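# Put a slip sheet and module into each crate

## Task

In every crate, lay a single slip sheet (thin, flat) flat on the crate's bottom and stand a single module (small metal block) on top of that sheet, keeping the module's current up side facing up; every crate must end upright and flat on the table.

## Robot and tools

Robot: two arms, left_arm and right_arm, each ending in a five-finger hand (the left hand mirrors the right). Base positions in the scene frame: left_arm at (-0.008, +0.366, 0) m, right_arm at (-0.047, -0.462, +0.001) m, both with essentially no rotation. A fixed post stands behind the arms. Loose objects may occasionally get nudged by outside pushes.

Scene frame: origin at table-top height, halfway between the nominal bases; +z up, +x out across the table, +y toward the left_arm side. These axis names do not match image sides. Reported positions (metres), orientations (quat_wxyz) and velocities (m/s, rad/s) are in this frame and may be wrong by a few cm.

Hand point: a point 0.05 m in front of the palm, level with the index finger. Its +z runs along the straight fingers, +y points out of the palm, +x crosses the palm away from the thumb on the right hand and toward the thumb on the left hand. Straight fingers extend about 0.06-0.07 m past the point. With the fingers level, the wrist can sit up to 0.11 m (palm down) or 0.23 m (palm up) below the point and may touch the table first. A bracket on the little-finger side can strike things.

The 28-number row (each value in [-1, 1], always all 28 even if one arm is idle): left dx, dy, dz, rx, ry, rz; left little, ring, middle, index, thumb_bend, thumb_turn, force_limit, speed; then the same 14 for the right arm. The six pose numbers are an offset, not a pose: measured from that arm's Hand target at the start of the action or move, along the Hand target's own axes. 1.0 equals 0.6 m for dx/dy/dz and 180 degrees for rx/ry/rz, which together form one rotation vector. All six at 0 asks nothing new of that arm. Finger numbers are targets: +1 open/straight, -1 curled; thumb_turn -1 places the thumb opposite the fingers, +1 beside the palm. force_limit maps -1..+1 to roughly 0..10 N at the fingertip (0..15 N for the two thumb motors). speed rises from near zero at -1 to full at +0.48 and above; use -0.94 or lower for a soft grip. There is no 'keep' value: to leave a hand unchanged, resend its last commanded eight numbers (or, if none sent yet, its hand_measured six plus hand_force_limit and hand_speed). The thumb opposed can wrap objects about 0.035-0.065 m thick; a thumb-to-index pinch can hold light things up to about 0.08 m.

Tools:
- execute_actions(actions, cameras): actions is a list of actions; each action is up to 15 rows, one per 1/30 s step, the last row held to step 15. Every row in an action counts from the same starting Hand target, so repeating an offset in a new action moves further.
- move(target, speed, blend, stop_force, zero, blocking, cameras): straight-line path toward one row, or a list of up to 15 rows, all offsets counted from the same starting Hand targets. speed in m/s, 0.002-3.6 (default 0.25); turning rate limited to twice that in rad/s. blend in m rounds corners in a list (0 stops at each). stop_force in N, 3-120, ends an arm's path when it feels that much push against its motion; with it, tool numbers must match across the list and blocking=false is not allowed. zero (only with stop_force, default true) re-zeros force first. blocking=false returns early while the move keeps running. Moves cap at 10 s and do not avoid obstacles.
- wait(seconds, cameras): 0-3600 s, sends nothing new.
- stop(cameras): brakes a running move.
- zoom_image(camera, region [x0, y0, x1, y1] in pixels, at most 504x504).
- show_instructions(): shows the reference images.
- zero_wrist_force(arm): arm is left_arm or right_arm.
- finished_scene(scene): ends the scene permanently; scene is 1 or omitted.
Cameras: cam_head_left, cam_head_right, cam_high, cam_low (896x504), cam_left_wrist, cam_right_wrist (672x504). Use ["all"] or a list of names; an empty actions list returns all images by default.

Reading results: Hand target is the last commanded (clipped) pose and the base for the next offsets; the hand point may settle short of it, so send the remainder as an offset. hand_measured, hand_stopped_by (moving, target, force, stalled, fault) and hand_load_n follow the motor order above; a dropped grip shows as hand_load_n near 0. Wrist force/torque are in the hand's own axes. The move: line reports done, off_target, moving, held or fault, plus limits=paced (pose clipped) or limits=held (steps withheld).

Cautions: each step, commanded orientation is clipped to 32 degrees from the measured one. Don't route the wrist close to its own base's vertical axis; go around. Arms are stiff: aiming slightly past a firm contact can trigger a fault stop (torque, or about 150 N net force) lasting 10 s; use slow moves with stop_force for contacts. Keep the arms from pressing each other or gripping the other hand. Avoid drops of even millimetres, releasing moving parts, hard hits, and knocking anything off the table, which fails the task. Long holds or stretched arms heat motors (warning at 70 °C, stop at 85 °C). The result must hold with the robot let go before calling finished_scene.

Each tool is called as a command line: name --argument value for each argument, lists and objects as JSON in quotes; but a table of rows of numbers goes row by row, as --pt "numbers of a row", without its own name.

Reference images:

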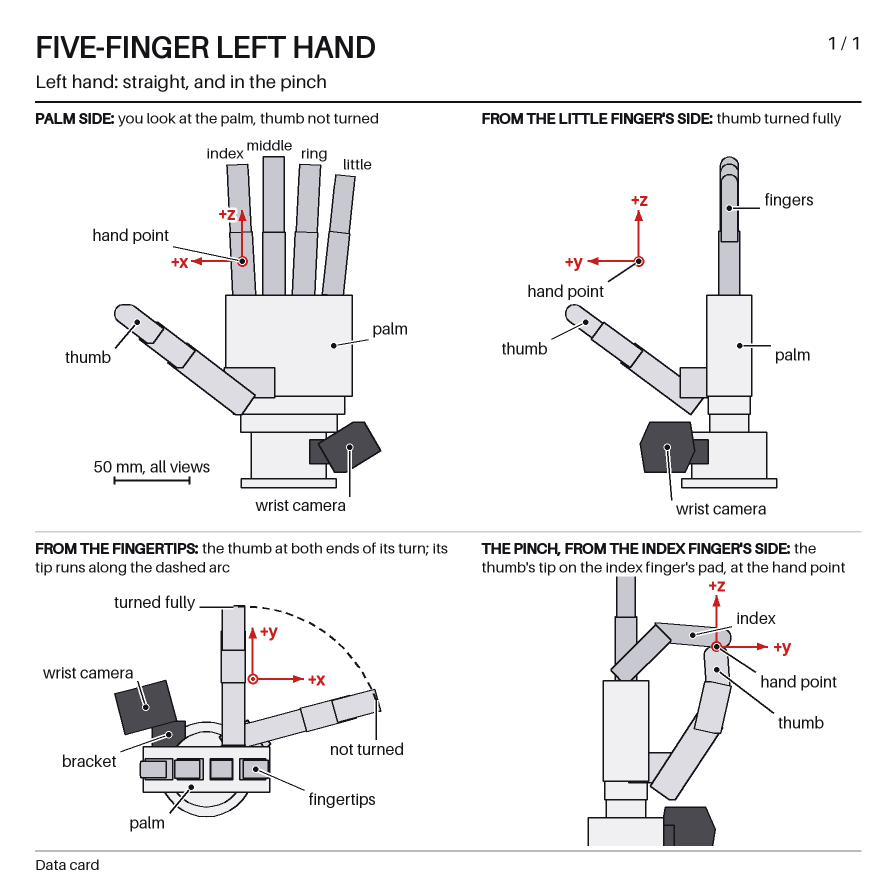

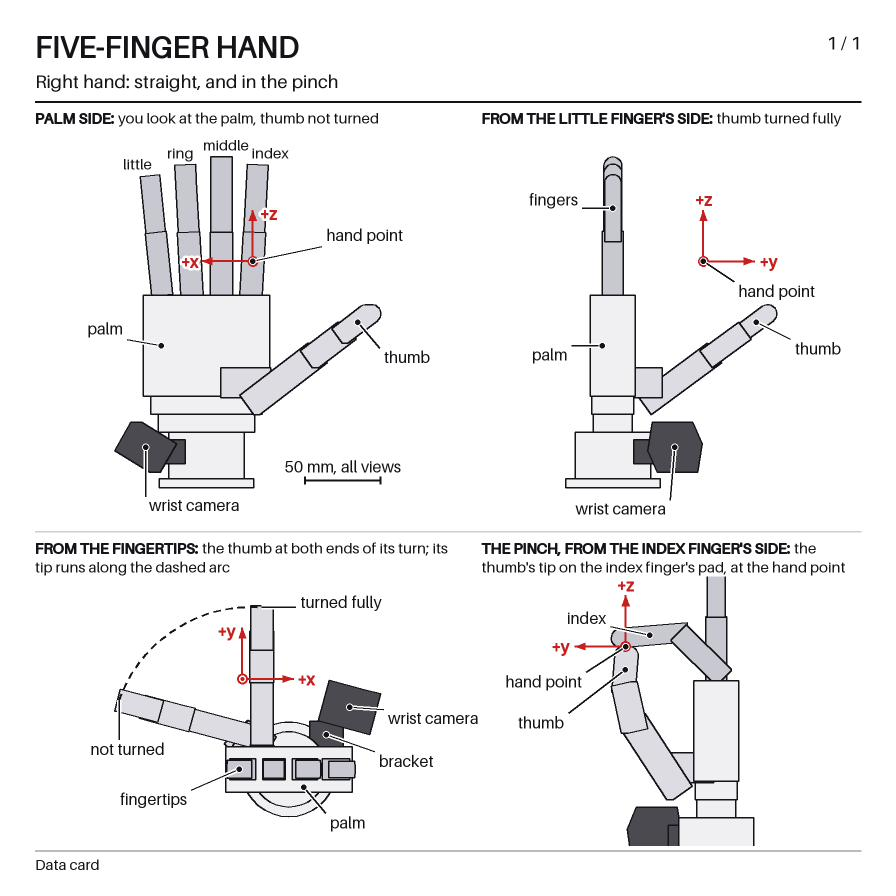

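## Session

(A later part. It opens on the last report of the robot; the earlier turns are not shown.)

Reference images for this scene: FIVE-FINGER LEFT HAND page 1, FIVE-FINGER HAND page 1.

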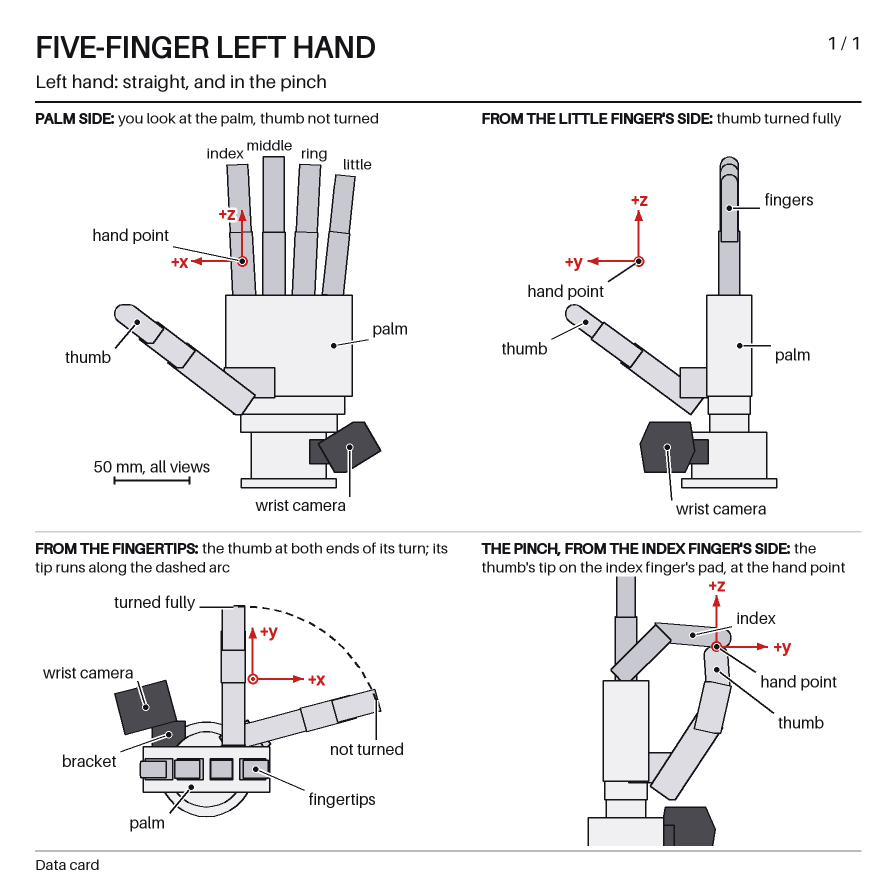

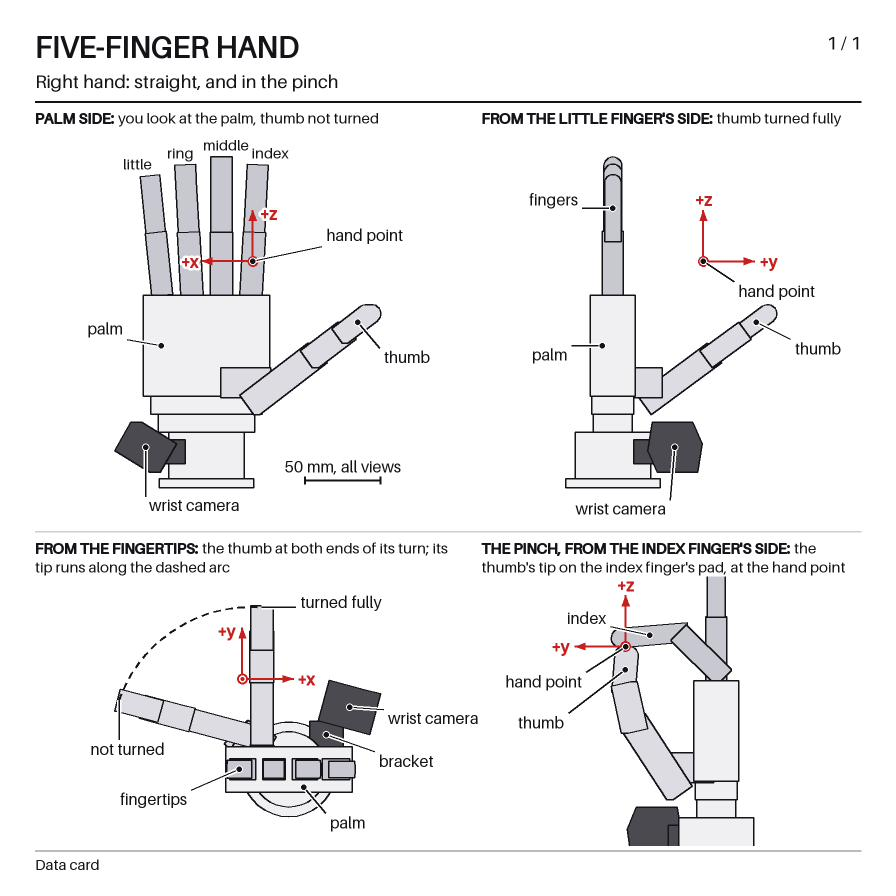

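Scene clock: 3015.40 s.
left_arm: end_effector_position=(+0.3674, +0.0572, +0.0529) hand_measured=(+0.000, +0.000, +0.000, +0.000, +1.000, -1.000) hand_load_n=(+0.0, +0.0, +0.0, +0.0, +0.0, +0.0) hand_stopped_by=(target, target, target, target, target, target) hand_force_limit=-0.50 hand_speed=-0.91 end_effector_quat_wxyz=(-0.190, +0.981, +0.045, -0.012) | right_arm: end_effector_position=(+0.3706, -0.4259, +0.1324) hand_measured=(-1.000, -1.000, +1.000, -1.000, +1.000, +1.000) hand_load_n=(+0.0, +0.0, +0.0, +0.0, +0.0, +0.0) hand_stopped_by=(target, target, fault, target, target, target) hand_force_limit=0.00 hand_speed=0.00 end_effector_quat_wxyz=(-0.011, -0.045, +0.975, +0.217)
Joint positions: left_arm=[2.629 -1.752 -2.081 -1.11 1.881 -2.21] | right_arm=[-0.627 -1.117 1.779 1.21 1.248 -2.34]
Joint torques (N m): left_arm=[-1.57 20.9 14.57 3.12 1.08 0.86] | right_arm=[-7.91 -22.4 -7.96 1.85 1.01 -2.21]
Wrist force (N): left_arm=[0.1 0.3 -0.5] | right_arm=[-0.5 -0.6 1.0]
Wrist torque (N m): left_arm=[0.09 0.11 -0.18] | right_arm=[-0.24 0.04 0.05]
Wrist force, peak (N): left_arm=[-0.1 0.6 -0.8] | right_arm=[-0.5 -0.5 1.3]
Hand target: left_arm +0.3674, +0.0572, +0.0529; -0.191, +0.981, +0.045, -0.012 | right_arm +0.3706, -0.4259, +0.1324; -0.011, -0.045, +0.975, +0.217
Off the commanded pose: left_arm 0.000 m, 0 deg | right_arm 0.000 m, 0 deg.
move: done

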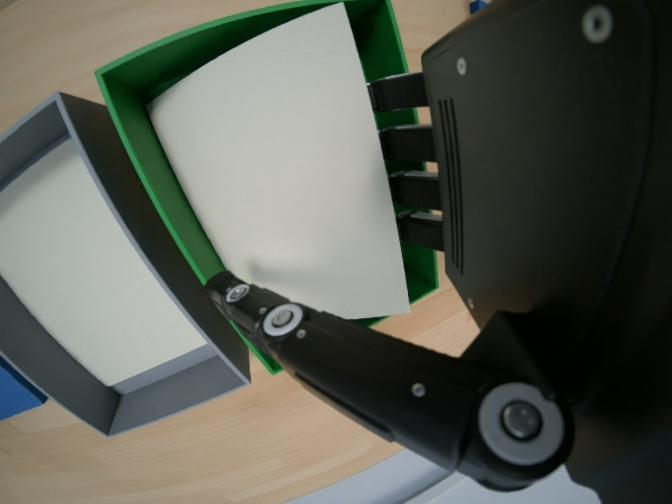

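move --target '[0,-0.0027,-0.0178,-0.0278,-0.0008,-0.002,0.25,0.25,0.25,0.25,1,-1,-0.5,-0.91,0,0,0,0,0,0,-1,-1,1,-1,1,1,0,0]' --speed 0.015

move --target '[0,-0.0011,-0.0183,-0.0278,-0.0007,-0.002,0.5,0.5,0.5,0.5,1,-1,-0.5,-0.91,0,0,0,0,0,0,-1,-1,1,-1,1,1,0,0]' --speed 0.015 --cameras '["cam_left_wrist","cam_high"]'

zoom_image --camera "cam_high" --region '[412, 130, 492, 200]'

Scene clock: 3029.63 s.
left_arm: end_effector_position=(+0.3677, +0.0547, +0.0634) hand_measured=(+0.250, +0.250, +0.250, +0.250, +1.000, -1.000) hand_load_n=(+0.0, +0.0, +0.0, +0.0, +0.0, +0.5) hand_stopped_by=(target, target, target, target, target, target) hand_force_limit=-0.50 hand_speed=-0.91 end_effector_quat_wxyz=(-0.147, +0.988, +0.049, -0.010) | right_arm: end_effector_position=(+0.3706, -0.4259, +0.1324) hand_measured=(-1.000, -1.000, +1.000, -1.000, +1.000, +1.000) hand_load_n=(+0.0, +0.0, +0.0, +0.0, +0.0, +0.0) hand_stopped_by=(target, target, fault, target, target, target) hand_force_limit=0.00 hand_speed=0.00 end_effector_quat_wxyz=(-0.011, -0.045, +0.975, +0.217)
Joint positions: left_arm=[2.664 -1.705 -2.115 -1.062 1.815 -2.167] | right_arm=[-0.627 -1.117 1.779 1.21 1.248 -2.34]
Joint torques (N m): left_arm=[-2.81 21 15.95 2.92 1.02 0.49] | right_arm=[-7.5 -21.49 -6.6 1.7 1.01 -2.12]
Wrist force (N): left_arm=[-0.2 -0.2 -0.4] | right_arm=[-0.5 -0.5 1.1]
Wrist torque (N m): left_arm=[0.00 0.15 -0.19] | right_arm=[-0.24 0.04 0.05]
Wrist force, peak (N): left_arm=[-0.4 0.4 -0.7] | right_arm=[-0.4 -0.7 1.3]
Hand target: left_arm +0.3677, +0.0547, +0.0634; -0.148, +0.988, +0.049, -0.010 | right_arm +0.3706, -0.4259, +0.1324; -0.011, -0.045, +0.975, +0.217
Off the commanded pose: left_arm 0.000 m, 0 deg | right_arm 0.000 m, 0 deg.
move: done

Scene clock: 3032.77 s.
left_arm: end_effector_position=(+0.3681, +0.0521, +0.0741) hand_measured=(+0.500, +0.500, +0.500, +0.500, +1.000, -1.000) hand_load_n=(+0.0, +0.0, +0.0, +0.0, +0.0, +0.0) hand_stopped_by=(target, target, target, target, target, target) hand_force_limit=-0.50 hand_speed=-0.91 end_effector_quat_wxyz=(-0.104, +0.993, +0.052, -0.009) | right_arm: end_effector_position=(+0.3706, -0.4259, +0.1324) hand_measured=(-1.000, -1.000, +1.000, -1.000, +1.000, +1.000) hand_load_n=(+0.0, +0.0, +0.0, +0.0, +0.0, +0.0) hand_stopped_by=(target, target, fault, target, target, target) hand_force_limit=0.00 hand_speed=0.00 end_effector_quat_wxyz=(-0.011, -0.045, +0.975, +0.217)
Joint positions: left_arm=[2.701 -1.661 -2.148 -1.019 1.746 -2.126] | right_arm=[-0.627 -1.117 1.779 1.21 1.248 -2.34]
Joint torques (N m): left_arm=[-2.62 20.33 17.09 2.78 1.16 0.72] | right_arm=[-7.61 -21.6 -6.99 1.89 1 -2.28]
Wrist force (N): left_arm=[-0.2 -1.0 -0.2] | right_arm=[-0.4 -0.6 0.9]
Wrist torque (N m): left_arm=[-0.06 0.16 -0.16] | right_arm=[-0.24 0.04 0.05]
Wrist force, peak (N): left_arm=[-0.3 -1.0 -0.4] | right_arm=[-0.6 -0.6 1.2]
Hand target: left_arm +0.3681, +0.0521, +0.0741; -0.104, +0.993, +0.052, -0.009 | right_arm +0.3706, -0.4259, +0.1324; -0.011, -0.045, +0.975, +0.217
Off the commanded pose: left_arm 0.000 m, 0 deg | right_arm 0.000 m, 0 deg.
move: done
Images, in order (width x height): cam_high 896x504, cam_left_wrist 672x504.

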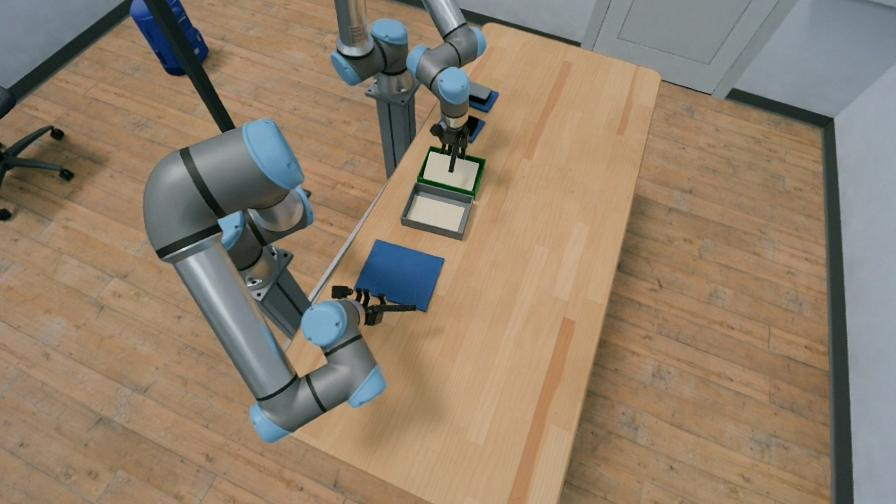

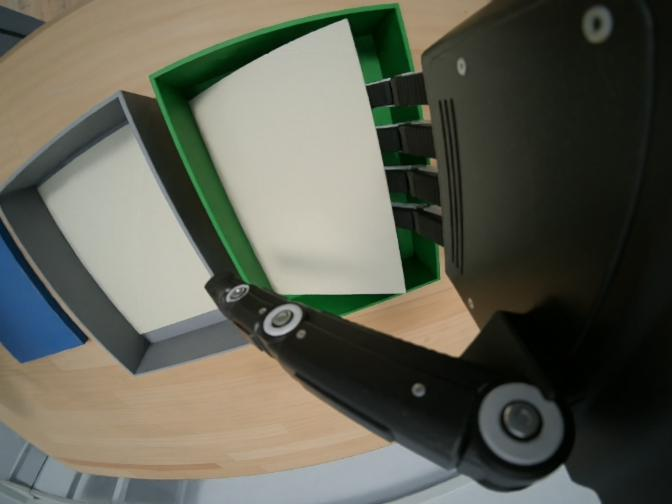

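Scaled by 6.300 from the camera's image (finer frame: 1280x720).

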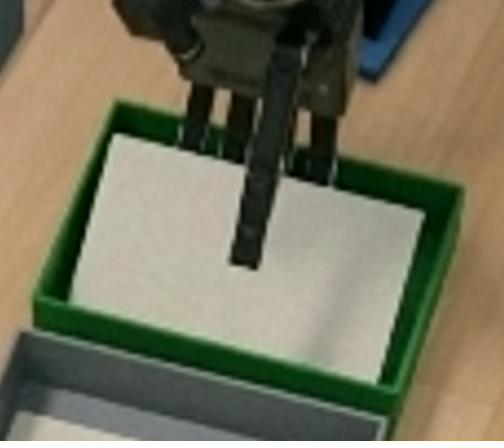

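move --target '[0,0.0181,-0.0166,-0.0278,-0.0004,-0.0017,0.8,0.8,0.8,0.8,1,-1,-0.5,-0.91,0,0,0,0,0,0,-1,-1,1,-1,1,1,0,0]' --speed 0.015 --cameras '["cam_left_wrist","cam_high"]'

zoom_image --camera "cam_high" --region '[412, 130, 492, 200]'

zoom_image --camera "cam_left_wrist" --region '[150, 0, 480, 310]'

Scene clock: 3047.17 s.
left_arm: end_effector_position=(+0.3695, +0.0395, +0.0816) hand_measured=(+0.800, +0.800, +0.800, +0.800, +1.000, -1.000) hand_load_n=(+0.0, +0.0, +0.0, +0.5, +0.0, +0.0) hand_stopped_by=(target, target, target, target, target, target) hand_force_limit=-0.50 hand_speed=-0.91 end_effector_quat_wxyz=(-0.061, +0.997, +0.055, -0.007) | right_arm: end_effector_position=(+0.3706, -0.4259, +0.1324) hand_measured=(-1.000, -1.000, +1.000, -1.000, +1.000, +1.000) hand_load_n=(+0.0, +0.0, +0.0, +0.0, +0.0, -0.5) hand_stopped_by=(target, target, fault, target, target, target) hand_force_limit=0.00 hand_speed=0.00 end_effector_quat_wxyz=(-0.011, -0.045, +0.975, +0.217)
Joint positions: left_arm=[2.719 -1.641 -2.166 -0.974 1.672 -2.106] | right_arm=[-0.627 -1.117 1.779 1.21 1.248 -2.34]
Joint torques (N m): left_arm=[1.2 23.34 13.54 2.78 0.97 1.39] | right_arm=[-7.75 -21.84 -6.5 2.03 1.12 -2.15]
Wrist force (N): left_arm=[-0.2 -1.2 -0.3] | right_arm=[-0.4 -0.6 1.3]
Wrist torque (N m): left_arm=[-0.03 0.17 -0.16] | right_arm=[-0.27 0.03 0.04]
Wrist force, peak (N): left_arm=[-0.5 -1.7 -0.3] | right_arm=[-0.4 -0.6 1.3]
Hand target: left_arm +0.3694, +0.0395, +0.0816; -0.061, +0.997, +0.055, -0.007 | right_arm +0.3706, -0.4259, +0.1324; -0.011, -0.045, +0.975, +0.217
Off the commanded pose: left_arm 0.000 m, 0 deg | right_arm 0.000 m, 0 deg.
move: done
Images, in order (width x height): cam_high 896x504, cam_left_wrist 672x504.

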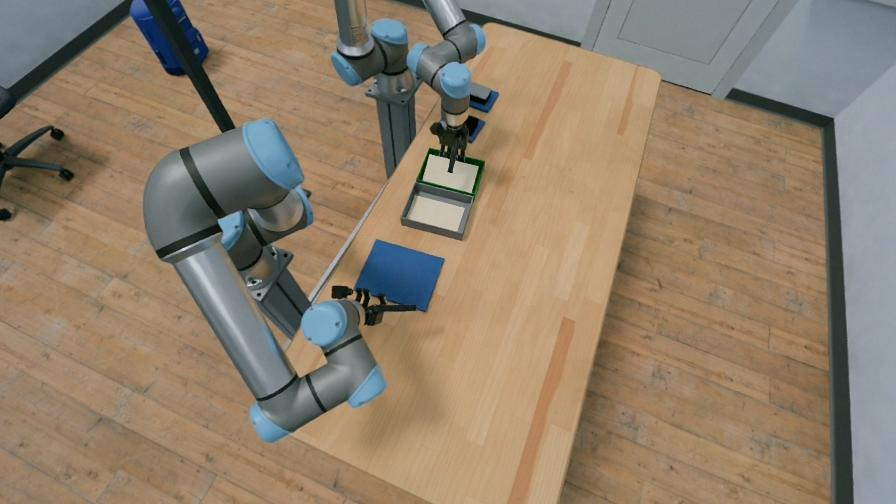

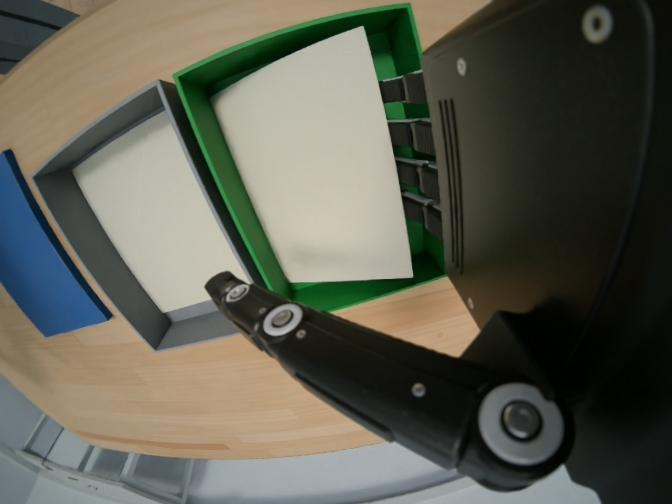

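Scaled by 6.300 from the camera's image (finer frame: 1280x720).

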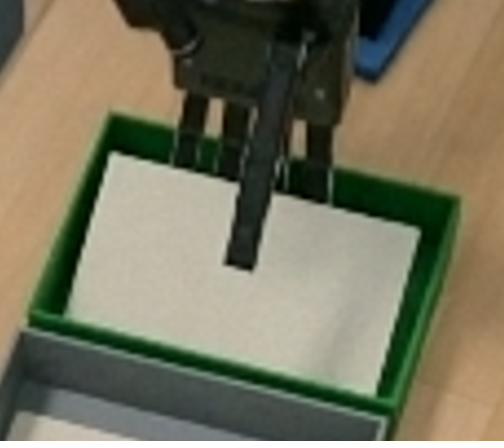

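Scaled by 1.527 from the camera's image (finer frame: 960x720).

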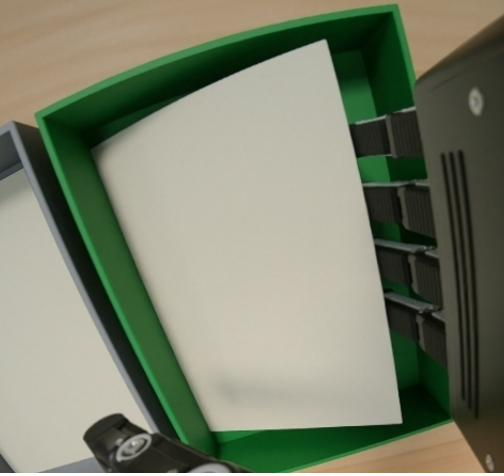

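move --target '[0,0.0028,0.0232,0,0,0,0.8,0.8,0.8,0.8,1,-1,-0.5,-0.91,0,0,0,0,0,0,-1,-1,1,-1,1,1,0,0]' --speed 0.015 --stop_force 3 --cameras '["cam_left_wrist","cam_high"]'

zoom_image --camera "cam_high" --region '[412, 130, 492, 200]'

zoom_image --camera "cam_left_wrist" --region '[150, 0, 480, 310]'

Scene clock: 3082.37 s.
left_arm: end_effector_position=(+0.3693, +0.0396, +0.0676) hand_measured=(+0.800, +0.800, +0.800, +0.800, +1.000, -1.000) hand_load_n=(+0.0, +0.5, +0.0, +0.5, +0.0, +0.0) hand_stopped_by=(target, target, target, target, target, target) hand_force_limit=-0.50 hand_speed=-0.91 end_effector_quat_wxyz=(-0.061, +0.997, +0.055, -0.007) | right_arm: end_effector_position=(+0.3706, -0.4259, +0.1324) hand_measured=(-1.000, -1.000, +1.000, -1.000, +1.000, +1.000) hand_load_n=(+0.0, +0.0, +0.0, +0.0, +0.0, +0.0) hand_stopped_by=(target, target, fault, target, target, target) hand_force_limit=0.00 hand_speed=0.00 end_effector_quat_wxyz=(-0.011, -0.045, +0.975, +0.217)
Joint positions: left_arm=[2.719 -1.666 -2.184 -0.93 1.673 -2.107] | right_arm=[-0.627 -1.117 1.779 1.21 1.248 -2.34]
Joint torques (N m): left_arm=[-7.26 28.37 30.33 -0.13 0.37 -1.44] | right_arm=[-8.1 -22.64 -6.73 1.88 0.88 -2.18]
Wrist force (N): left_arm=[-0.2 -1.2 -0.1] | right_arm=[-0.4 -0.4 0.8]
Wrist torque (N m): left_arm=[-0.03 0.16 -0.16] | right_arm=[-0.21 0.04 0.06]
Wrist force, peak (N): left_arm=[-0.4 -1.7 -0.3] | right_arm=[-0.6 -0.6 1.2]
Hand target: left_arm +0.3693, +0.0395, +0.0676; -0.061, +0.997, +0.055, -0.007 | right_arm +0.3706, -0.4259, +0.1324; -0.011, -0.045, +0.975, +0.217
Off the commanded pose: left_arm 0.000 m, 0 deg | right_arm 0.000 m, 0 deg.
move: done
Images, in order (width x height): cam_high 896x504, cam_left_wrist 672x504.

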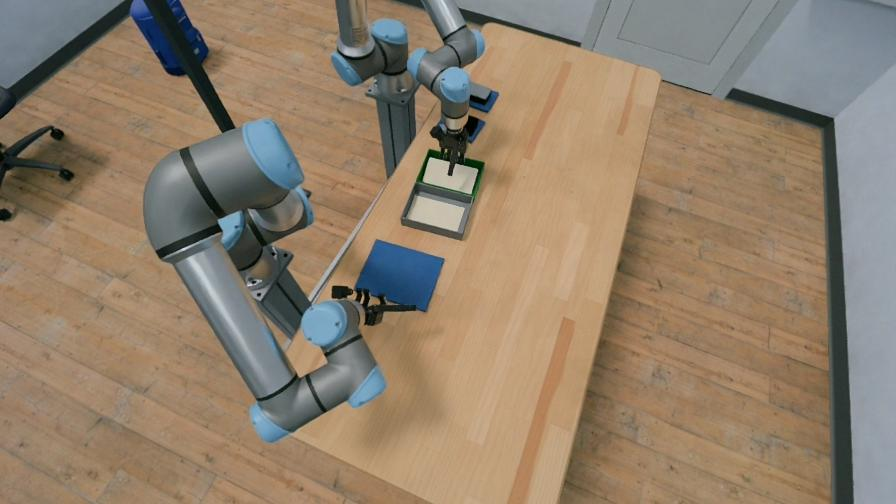

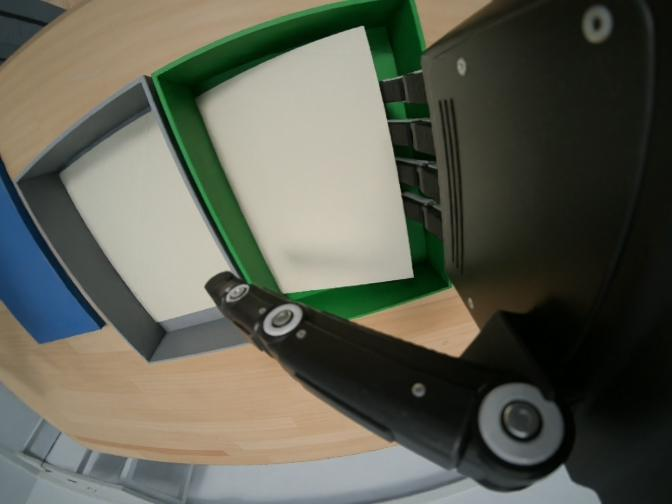

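Scaled by 6.300 from the camera's image (finer frame: 1280x720).

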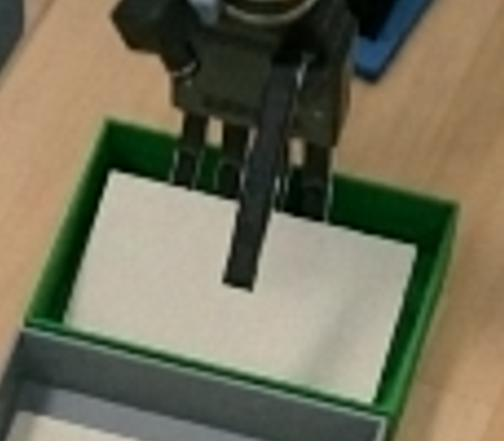

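Scaled by 1.527 from the camera's image (finer frame: 960x720).

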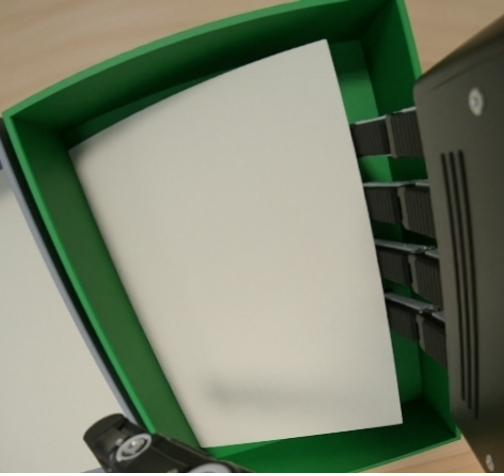

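move --target '[0,-0.0022,-0.0182,-0.0389,0,-0.002,1,1,1,1,1,-1,-0.5,-0.91,0,0,0,0,0,0,-1,-1,1,-1,1,1,0,0]' --speed 0.015 --cameras '["cam_left_wrist","cam_high"]'

zoom_image --camera "cam_high" --region '[412, 130, 492, 200]'

zoom_image --camera "cam_left_wrist" --region '[150, 0, 480, 310]'

Scene clock: 3096.57 s.
left_arm: end_effector_position=(+0.3694, +0.0395, +0.0786) hand_measured=(+1.000, +1.000, +1.000, +1.000, +1.000, -1.000) hand_load_n=(+0.0, +0.0, +0.0, +0.0, +0.0, +0.0) hand_stopped_by=(target, target, target, target, target, target) hand_force_limit=-0.50 hand_speed=-0.91 end_effector_quat_wxyz=(+0.000, +0.998, +0.059, -0.003) | right_arm: end_effector_position=(+0.3706, -0.4259, +0.1324) hand_measured=(-1.000, -1.000, +1.000, -1.000, +1.000, +1.000) hand_load_n=(+0.0, +0.0, +0.0, +0.0, +0.0, +0.0) hand_stopped_by=(target, target, fault, target, target, target) hand_force_limit=0.00 hand_speed=0.00 end_effector_quat_wxyz=(-0.011, -0.045, +0.975, +0.217)
Joint positions: left_arm=[2.782 -1.615 -2.243 -0.86 1.568 -2.047] | right_arm=[-0.627 -1.117 1.779 1.21 1.248 -2.34]
Joint torques (N m): left_arm=[-4.26 17.57 17.83 2.83 0.94 0.53] | right_arm=[-6.92 -22.97 -6.34 1.94 0.94 -2.2]
Wrist force (N): left_arm=[-0.1 -0.6 -0.5] | right_arm=[-0.4 -0.6 1.0]
Wrist torque (N m): left_arm=[0.00 0.16 -0.16] | right_arm=[-0.24 0.03 0.05]
Wrist force, peak (N): left_arm=[-0.4 -1.8 -0.1] | right_arm=[-0.5 -0.7 1.3]
Hand target: left_arm +0.3694, +0.0395, +0.0786; +0.000, +0.998, +0.059, -0.003 | right_arm +0.3706, -0.4259, +0.1324; -0.011, -0.045, +0.975, +0.217
Off the commanded pose: left_arm 0.000 m, 0 deg | right_arm 0.000 m, 0 deg.
move: done
Images, in order (width x height): cam_high 896x504, cam_left_wrist 672x504.

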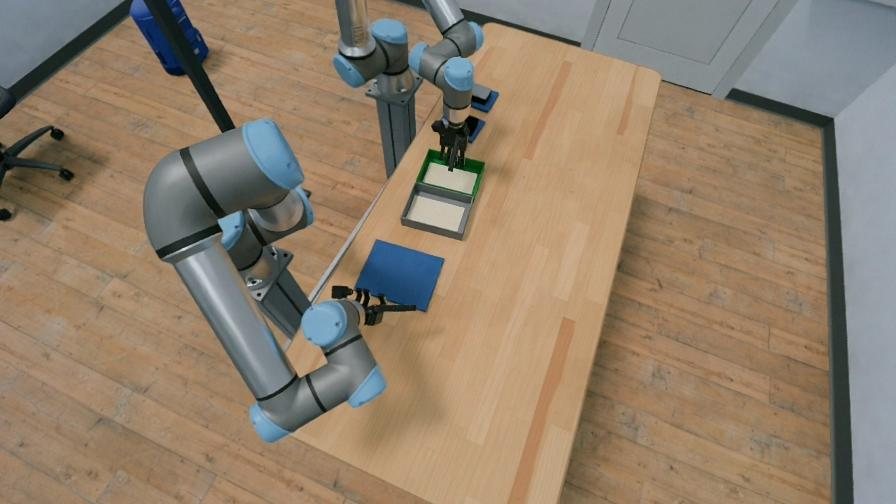

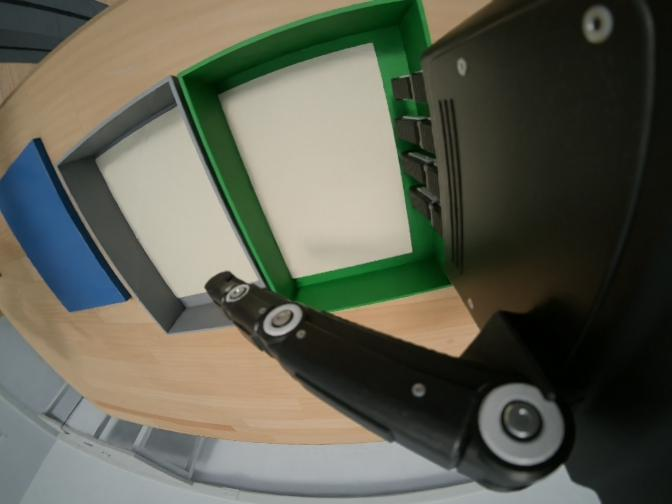

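Scaled by 6.300 from the camera's image (finer frame: 1280x720).

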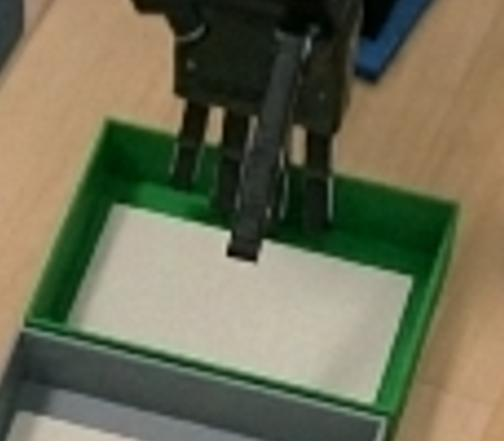

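Scaled by 1.527 from the camera's image (finer frame: 960x720).

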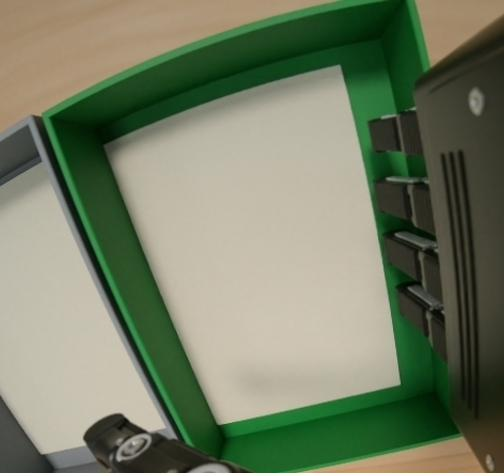

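move --target '[0,0,-0.25,0,0,0,1,1,1,1,1,-1,-0.5,-0.91,0,0,0,0,0,0,-1,-1,1,-1,1,1,0,0]' --speed 0.08 --cameras '["cam_left_wrist","cam_high"]'

zoom_image --camera "cam_high" --region '[400, 70, 520, 200]'

Scene clock: 3109.40 s.
left_arm: end_effector_position=(+0.3705, +0.0396, +0.2286) hand_measured=(+1.000, +1.000, +1.000, +1.000, +1.000, -1.000) hand_load_n=(+0.0, +0.0, +0.0, +0.0, +0.0, +0.0) hand_stopped_by=(target, target, target, target, target, target) hand_force_limit=-0.50 hand_speed=-0.91 end_effector_quat_wxyz=(+0.000, +0.998, +0.059, -0.003) | right_arm: end_effector_position=(+0.3706, -0.4259, +0.1324) hand_measured=(-1.000, -1.000, +1.000, -1.000, +1.000, +1.000) hand_load_n=(+0.0, +0.0, +0.0, +0.0, -0.5, +0.0) hand_stopped_by=(target, target, fault, target, target, target) hand_force_limit=0.00 hand_speed=0.00 end_effector_quat_wxyz=(-0.011, -0.045, +0.975, +0.217)
Joint positions: left_arm=[2.783 -1.422 -1.986 -1.31 1.568 -2.046] | right_arm=[-0.627 -1.117 1.779 1.21 1.248 -2.34]
Joint torques (N m): left_arm=[6.78 12.6 19.51 2.77 -0.78 1.81] | right_arm=[-8.2 -22.46 -7.55 2.02 1.14 -2.2]
Wrist force (N): left_arm=[-0.1 -0.6 -0.2] | right_arm=[-0.4 -0.5 1.2]
Wrist torque (N m): left_arm=[-0.03 0.18 -0.20] | right_arm=[-0.24 0.02 0.05]
Wrist force, peak (N): left_arm=[-0.1 -0.5 -1.2] | right_arm=[-0.6 -0.6 1.3]
Hand target: left_arm +0.3704, +0.0396, +0.2286; +0.000, +0.998, +0.059, -0.003 | right_arm +0.3706, -0.4259, +0.1324; -0.011, -0.045, +0.975, +0.217
Off the commanded pose: left_arm 0.000 m, 0 deg | right_arm 0.000 m, 0 deg.
move: done
Images, in order (width x height): cam_high 896x504, cam_left_wrist 672x504.

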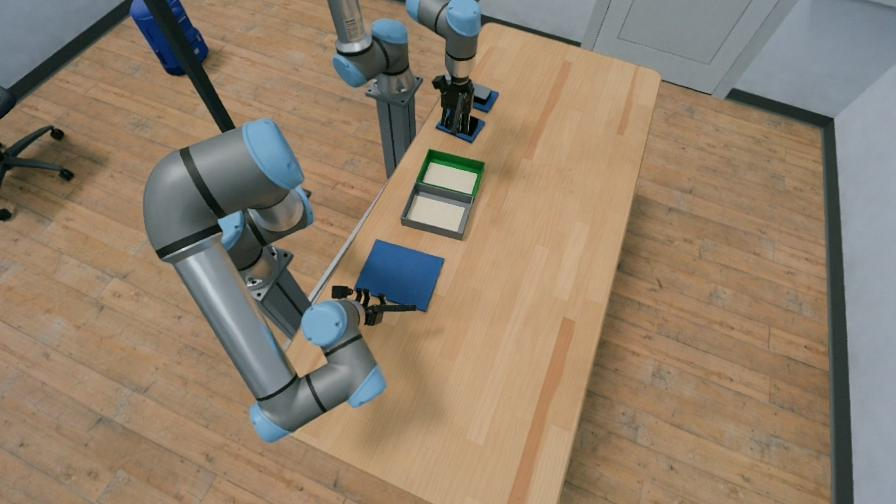

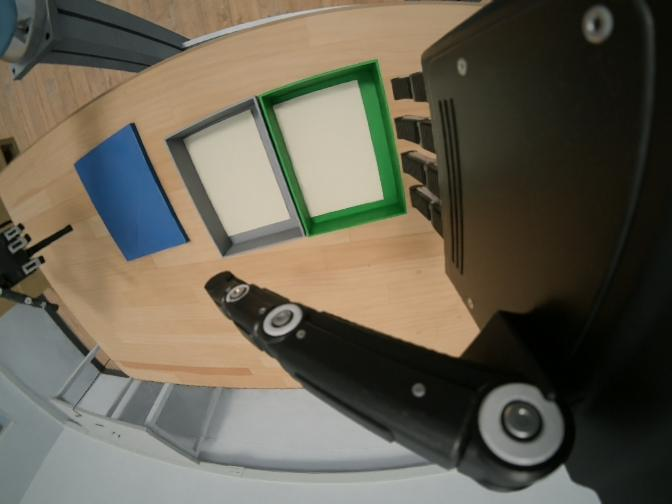

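Scaled by 3.877 from the camera's image (finer frame: 1280x720).

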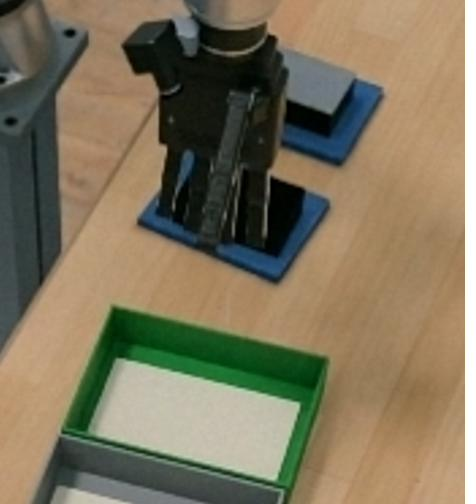

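move --target '[-0.0704,-0.2608,0.0977,0.222,0.0132,0.0362,0.6,0.6,0.6,0.6,1,-1,-0.5,0,0,0,0,0,0,0,-1,-1,1,-1,1,1,0,0]' --speed 0.12 --cameras '["cam_left_wrist","cam_high","cam_low"]'

zoom_image --camera "cam_left_wrist" --region '[100, 0, 500, 400]'

zoom_image --camera "cam_low" --region '[380, 170, 520, 270]'

Scene clock: 3216.13 s.
left_arm: end_effector_position=(+0.3096, +0.1900, +0.1701) hand_measured=(+0.600, +0.600, +0.600, +0.600, +1.000, -1.000) hand_load_n=(+0.0, +0.0, +0.0, +0.0, +0.0, +0.0) hand_stopped_by=(target, target, target, target, target, target) hand_force_limit=-0.50 hand_speed=0.00 end_effector_quat_wxyz=(-0.342, +0.940, -0.002, -0.003) | right_arm: end_effector_position=(+0.3706, -0.4259, +0.1324) hand_measured=(-1.000, -1.000, +1.000, -1.000, +1.000, +1.000) hand_load_n=(+0.0, +0.0, +0.0, +0.0, +0.0, +0.0) hand_stopped_by=(target, target, fault, target, target, target) hand_force_limit=0.00 hand_speed=0.00 end_effector_quat_wxyz=(-0.011, -0.045, +0.975, +0.217)
Joint positions: left_arm=[2.682 -1.404 -2.118 -1.55 2.182 -2.14] | right_arm=[-0.627 -1.117 1.779 1.21 1.248 -2.34]
Joint torques (N m): left_arm=[7.82 17.91 34.75 4.17 0.95 1.94] | right_arm=[-7.46 -22.59 -8.03 2.23 1.18 -2.31]
Wrist force (N): left_arm=[-0.3 0.8 -0.7] | right_arm=[-0.5 -0.6 1.1]
Wrist torque (N m): left_arm=[0.13 0.16 -0.19] | right_arm=[-0.24 0.04 0.05]
Wrist force, peak (N): left_arm=[-0.7 0.9 -0.8] | right_arm=[-0.6 -0.7 1.3]
Hand target: left_arm +0.3097, +0.1900, +0.1702; -0.342, +0.940, -0.001, -0.003 | right_arm +0.3706, -0.4259, +0.1324; -0.011, -0.045, +0.975, +0.217
Off the commanded pose: left_arm 0.000 m, 0 deg | right_arm 0.000 m, 0 deg.
move: done
Images, in order (width x height): cam_high 896x504, cam_low 896x504, cam_left_wrist 672x504.

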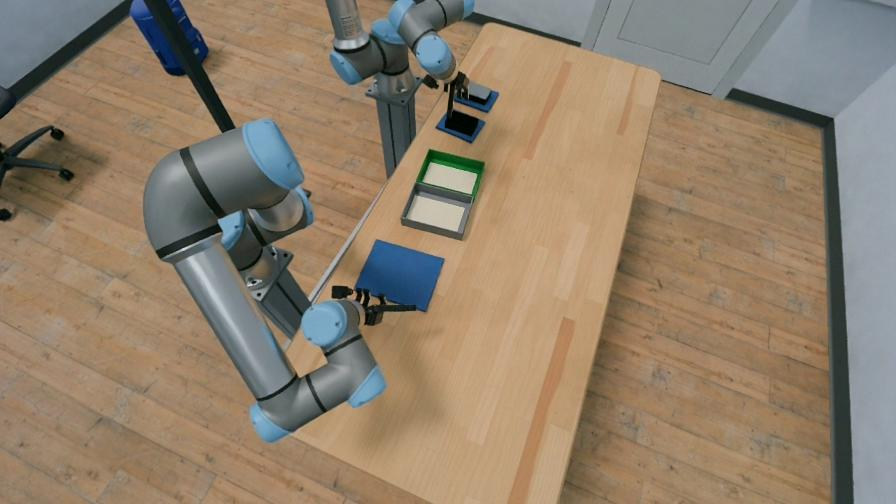

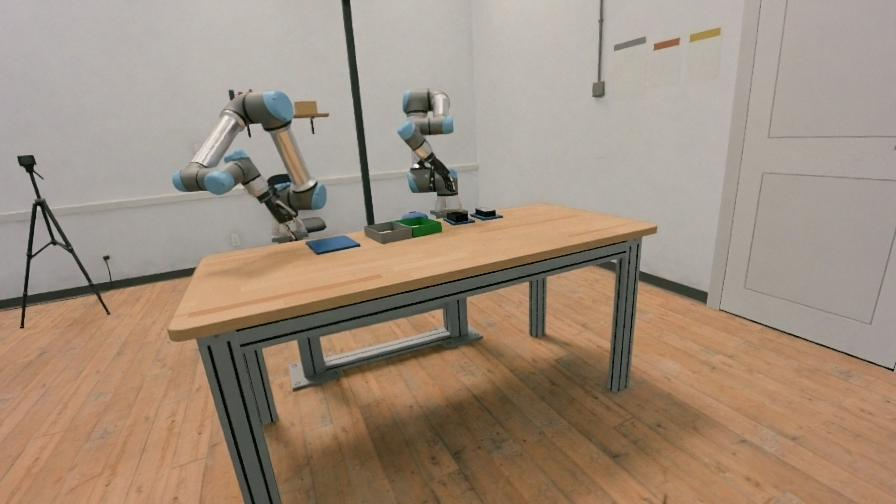

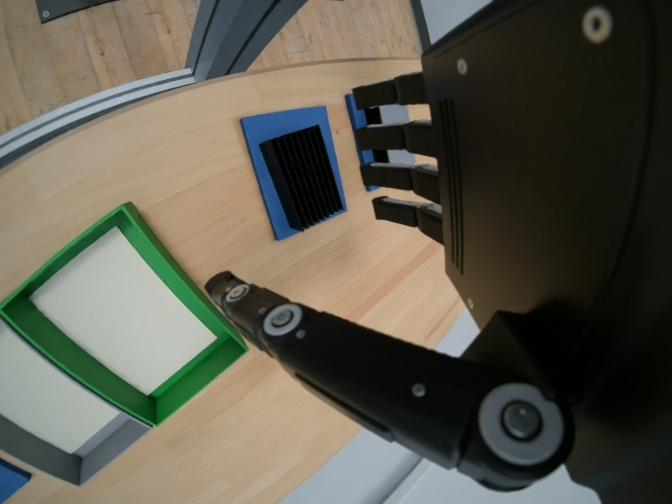

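Scaled by 1.260 from the camera's image (finer frame: 960x720).

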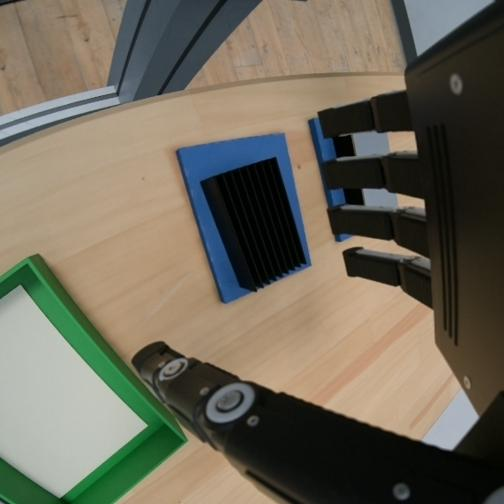

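Scaled by 3.600 from the camera's image (finer frame: 1280x720).

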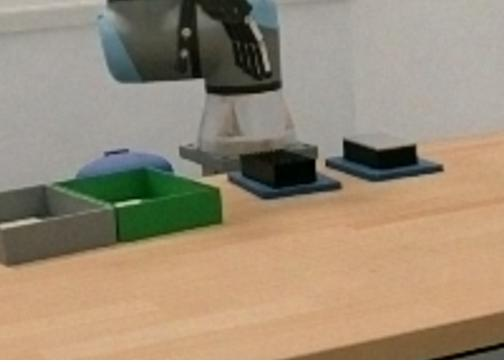

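zoom_image --camera "cam_left_wrist" --region '[220, 80, 420, 260]'

zoom_image --camera "cam_high" --region '[430, 75, 510, 150]'

Scaled by 2.520 from the camera's image (finer frame: 960x720).

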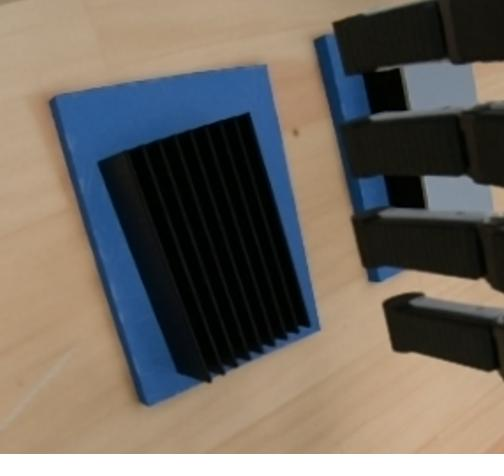

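Scaled by 6.300 from the camera's image (finer frame: 1280x720).

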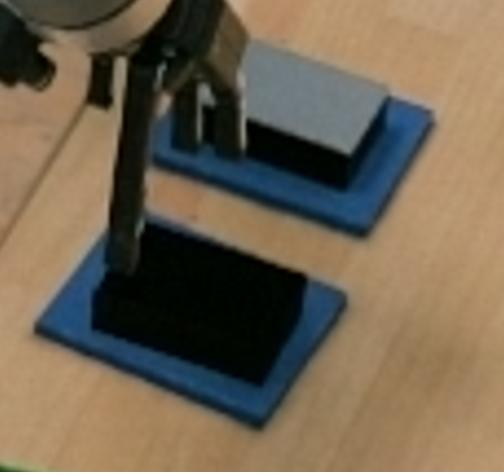

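move --target '[0.0138,0.004,0.1493,0.0556,0,0,0.6,0.6,0.6,0.6,1,-1,-0.5,0,0,0,0,0,0,0,-1,-1,1,-1,1,1,0,0]' --speed 0.08 --cameras '["cam_left_wrist","cam_high","cam_low"]'

zoom_image --camera "cam_left_wrist" --region '[150, 60, 490, 400]'

zoom_image --camera "cam_low" --region '[380, 170, 520, 270]'

Scene clock: 3365.63 s.
left_arm: end_effector_position=(+0.3175, +0.2458, +0.1000) hand_measured=(+0.600, +0.600, +0.600, +0.600, +1.000, -1.000) hand_load_n=(+0.0, +0.0, +0.0, +0.0, +0.0, +0.0) hand_stopped_by=(target, target, target, target, target, target) hand_force_limit=-0.50 hand_speed=0.00 end_effector_quat_wxyz=(-0.422, +0.906, -0.002, -0.003) | right_arm: end_effector_position=(+0.3706, -0.4259, +0.1324) hand_measured=(-1.000, -1.000, +1.000, -1.000, +1.000, +1.000) hand_load_n=(+0.0, +0.0, +0.0, +0.0, +0.0, +0.0) hand_stopped_by=(target, target, fault, target, target, target) hand_force_limit=0.00 hand_speed=0.00 end_effector_quat_wxyz=(-0.011, -0.045, +0.975, +0.217)
Joint positions: left_arm=[2.732 -1.517 -2.272 -1.369 2.348 -2.16] | right_arm=[-0.627 -1.117 1.779 1.21 1.248 -2.34]
Joint torques (N m): left_arm=[-9.04 12.7 29.14 0.14 0.33 2.19] | right_arm=[-8.15 -22.6 -7.87 2.1 1.08 -2.22]
Wrist force (N): left_arm=[-0.4 1.3 -1.3] | right_arm=[-0.4 -0.5 0.9]
Wrist torque (N m): left_arm=[0.19 0.16 -0.13] | right_arm=[-0.22 0.04 0.05]
Wrist force, peak (N): left_arm=[-0.4 1.6 -1.0] | right_arm=[-0.5 -0.4 1.3]
Hand target: left_arm +0.3175, +0.2457, +0.1000; -0.422, +0.906, -0.002, -0.003 | right_arm +0.3706, -0.4259, +0.1324; -0.011, -0.045, +0.975, +0.217
Off the commanded pose: left_arm 0.000 m, 0 deg | right_arm 0.000 m, 0 deg.
move: done
Images, in order (width x height): cam_high 896x504, cam_low 896x504, cam_left_wrist 672x504.

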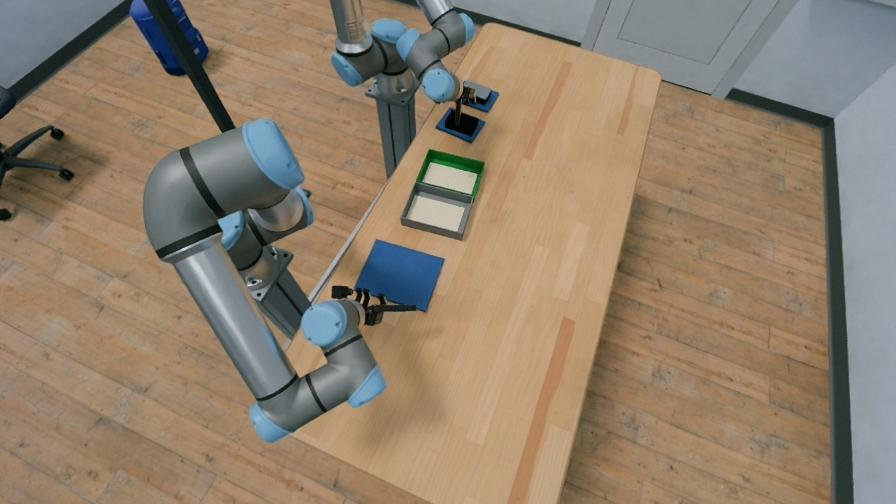

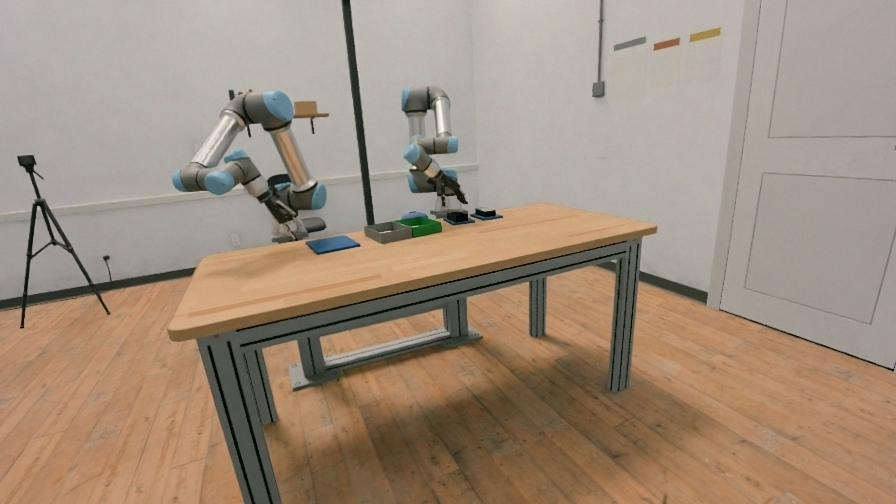

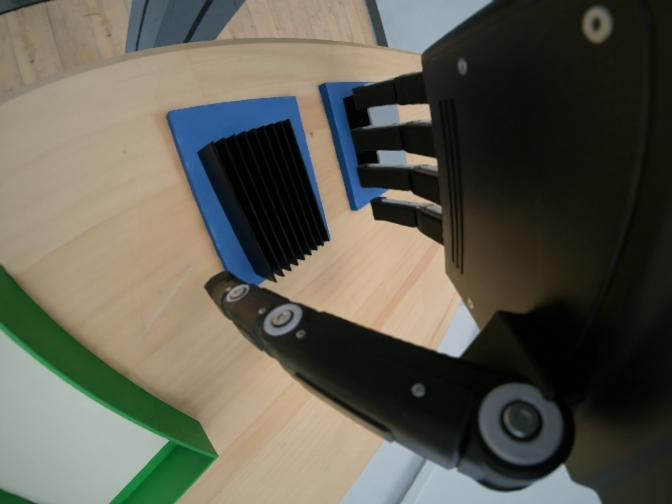

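Scaled by 1.482 from the camera's image (finer frame: 960x720).

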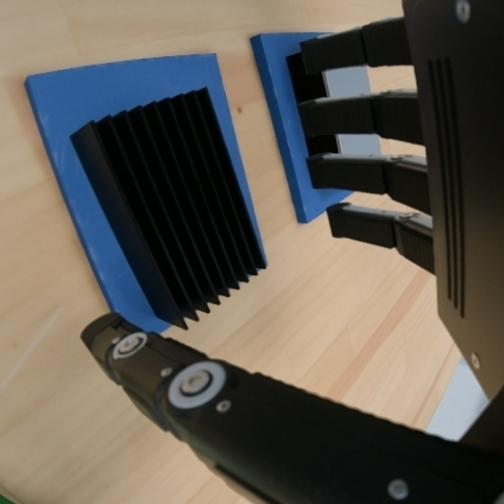

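Scaled by 3.600 from the camera's image (finer frame: 1280x720).

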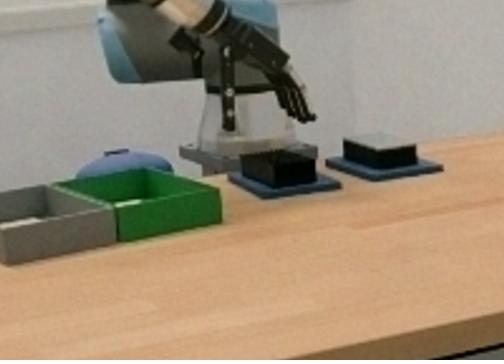

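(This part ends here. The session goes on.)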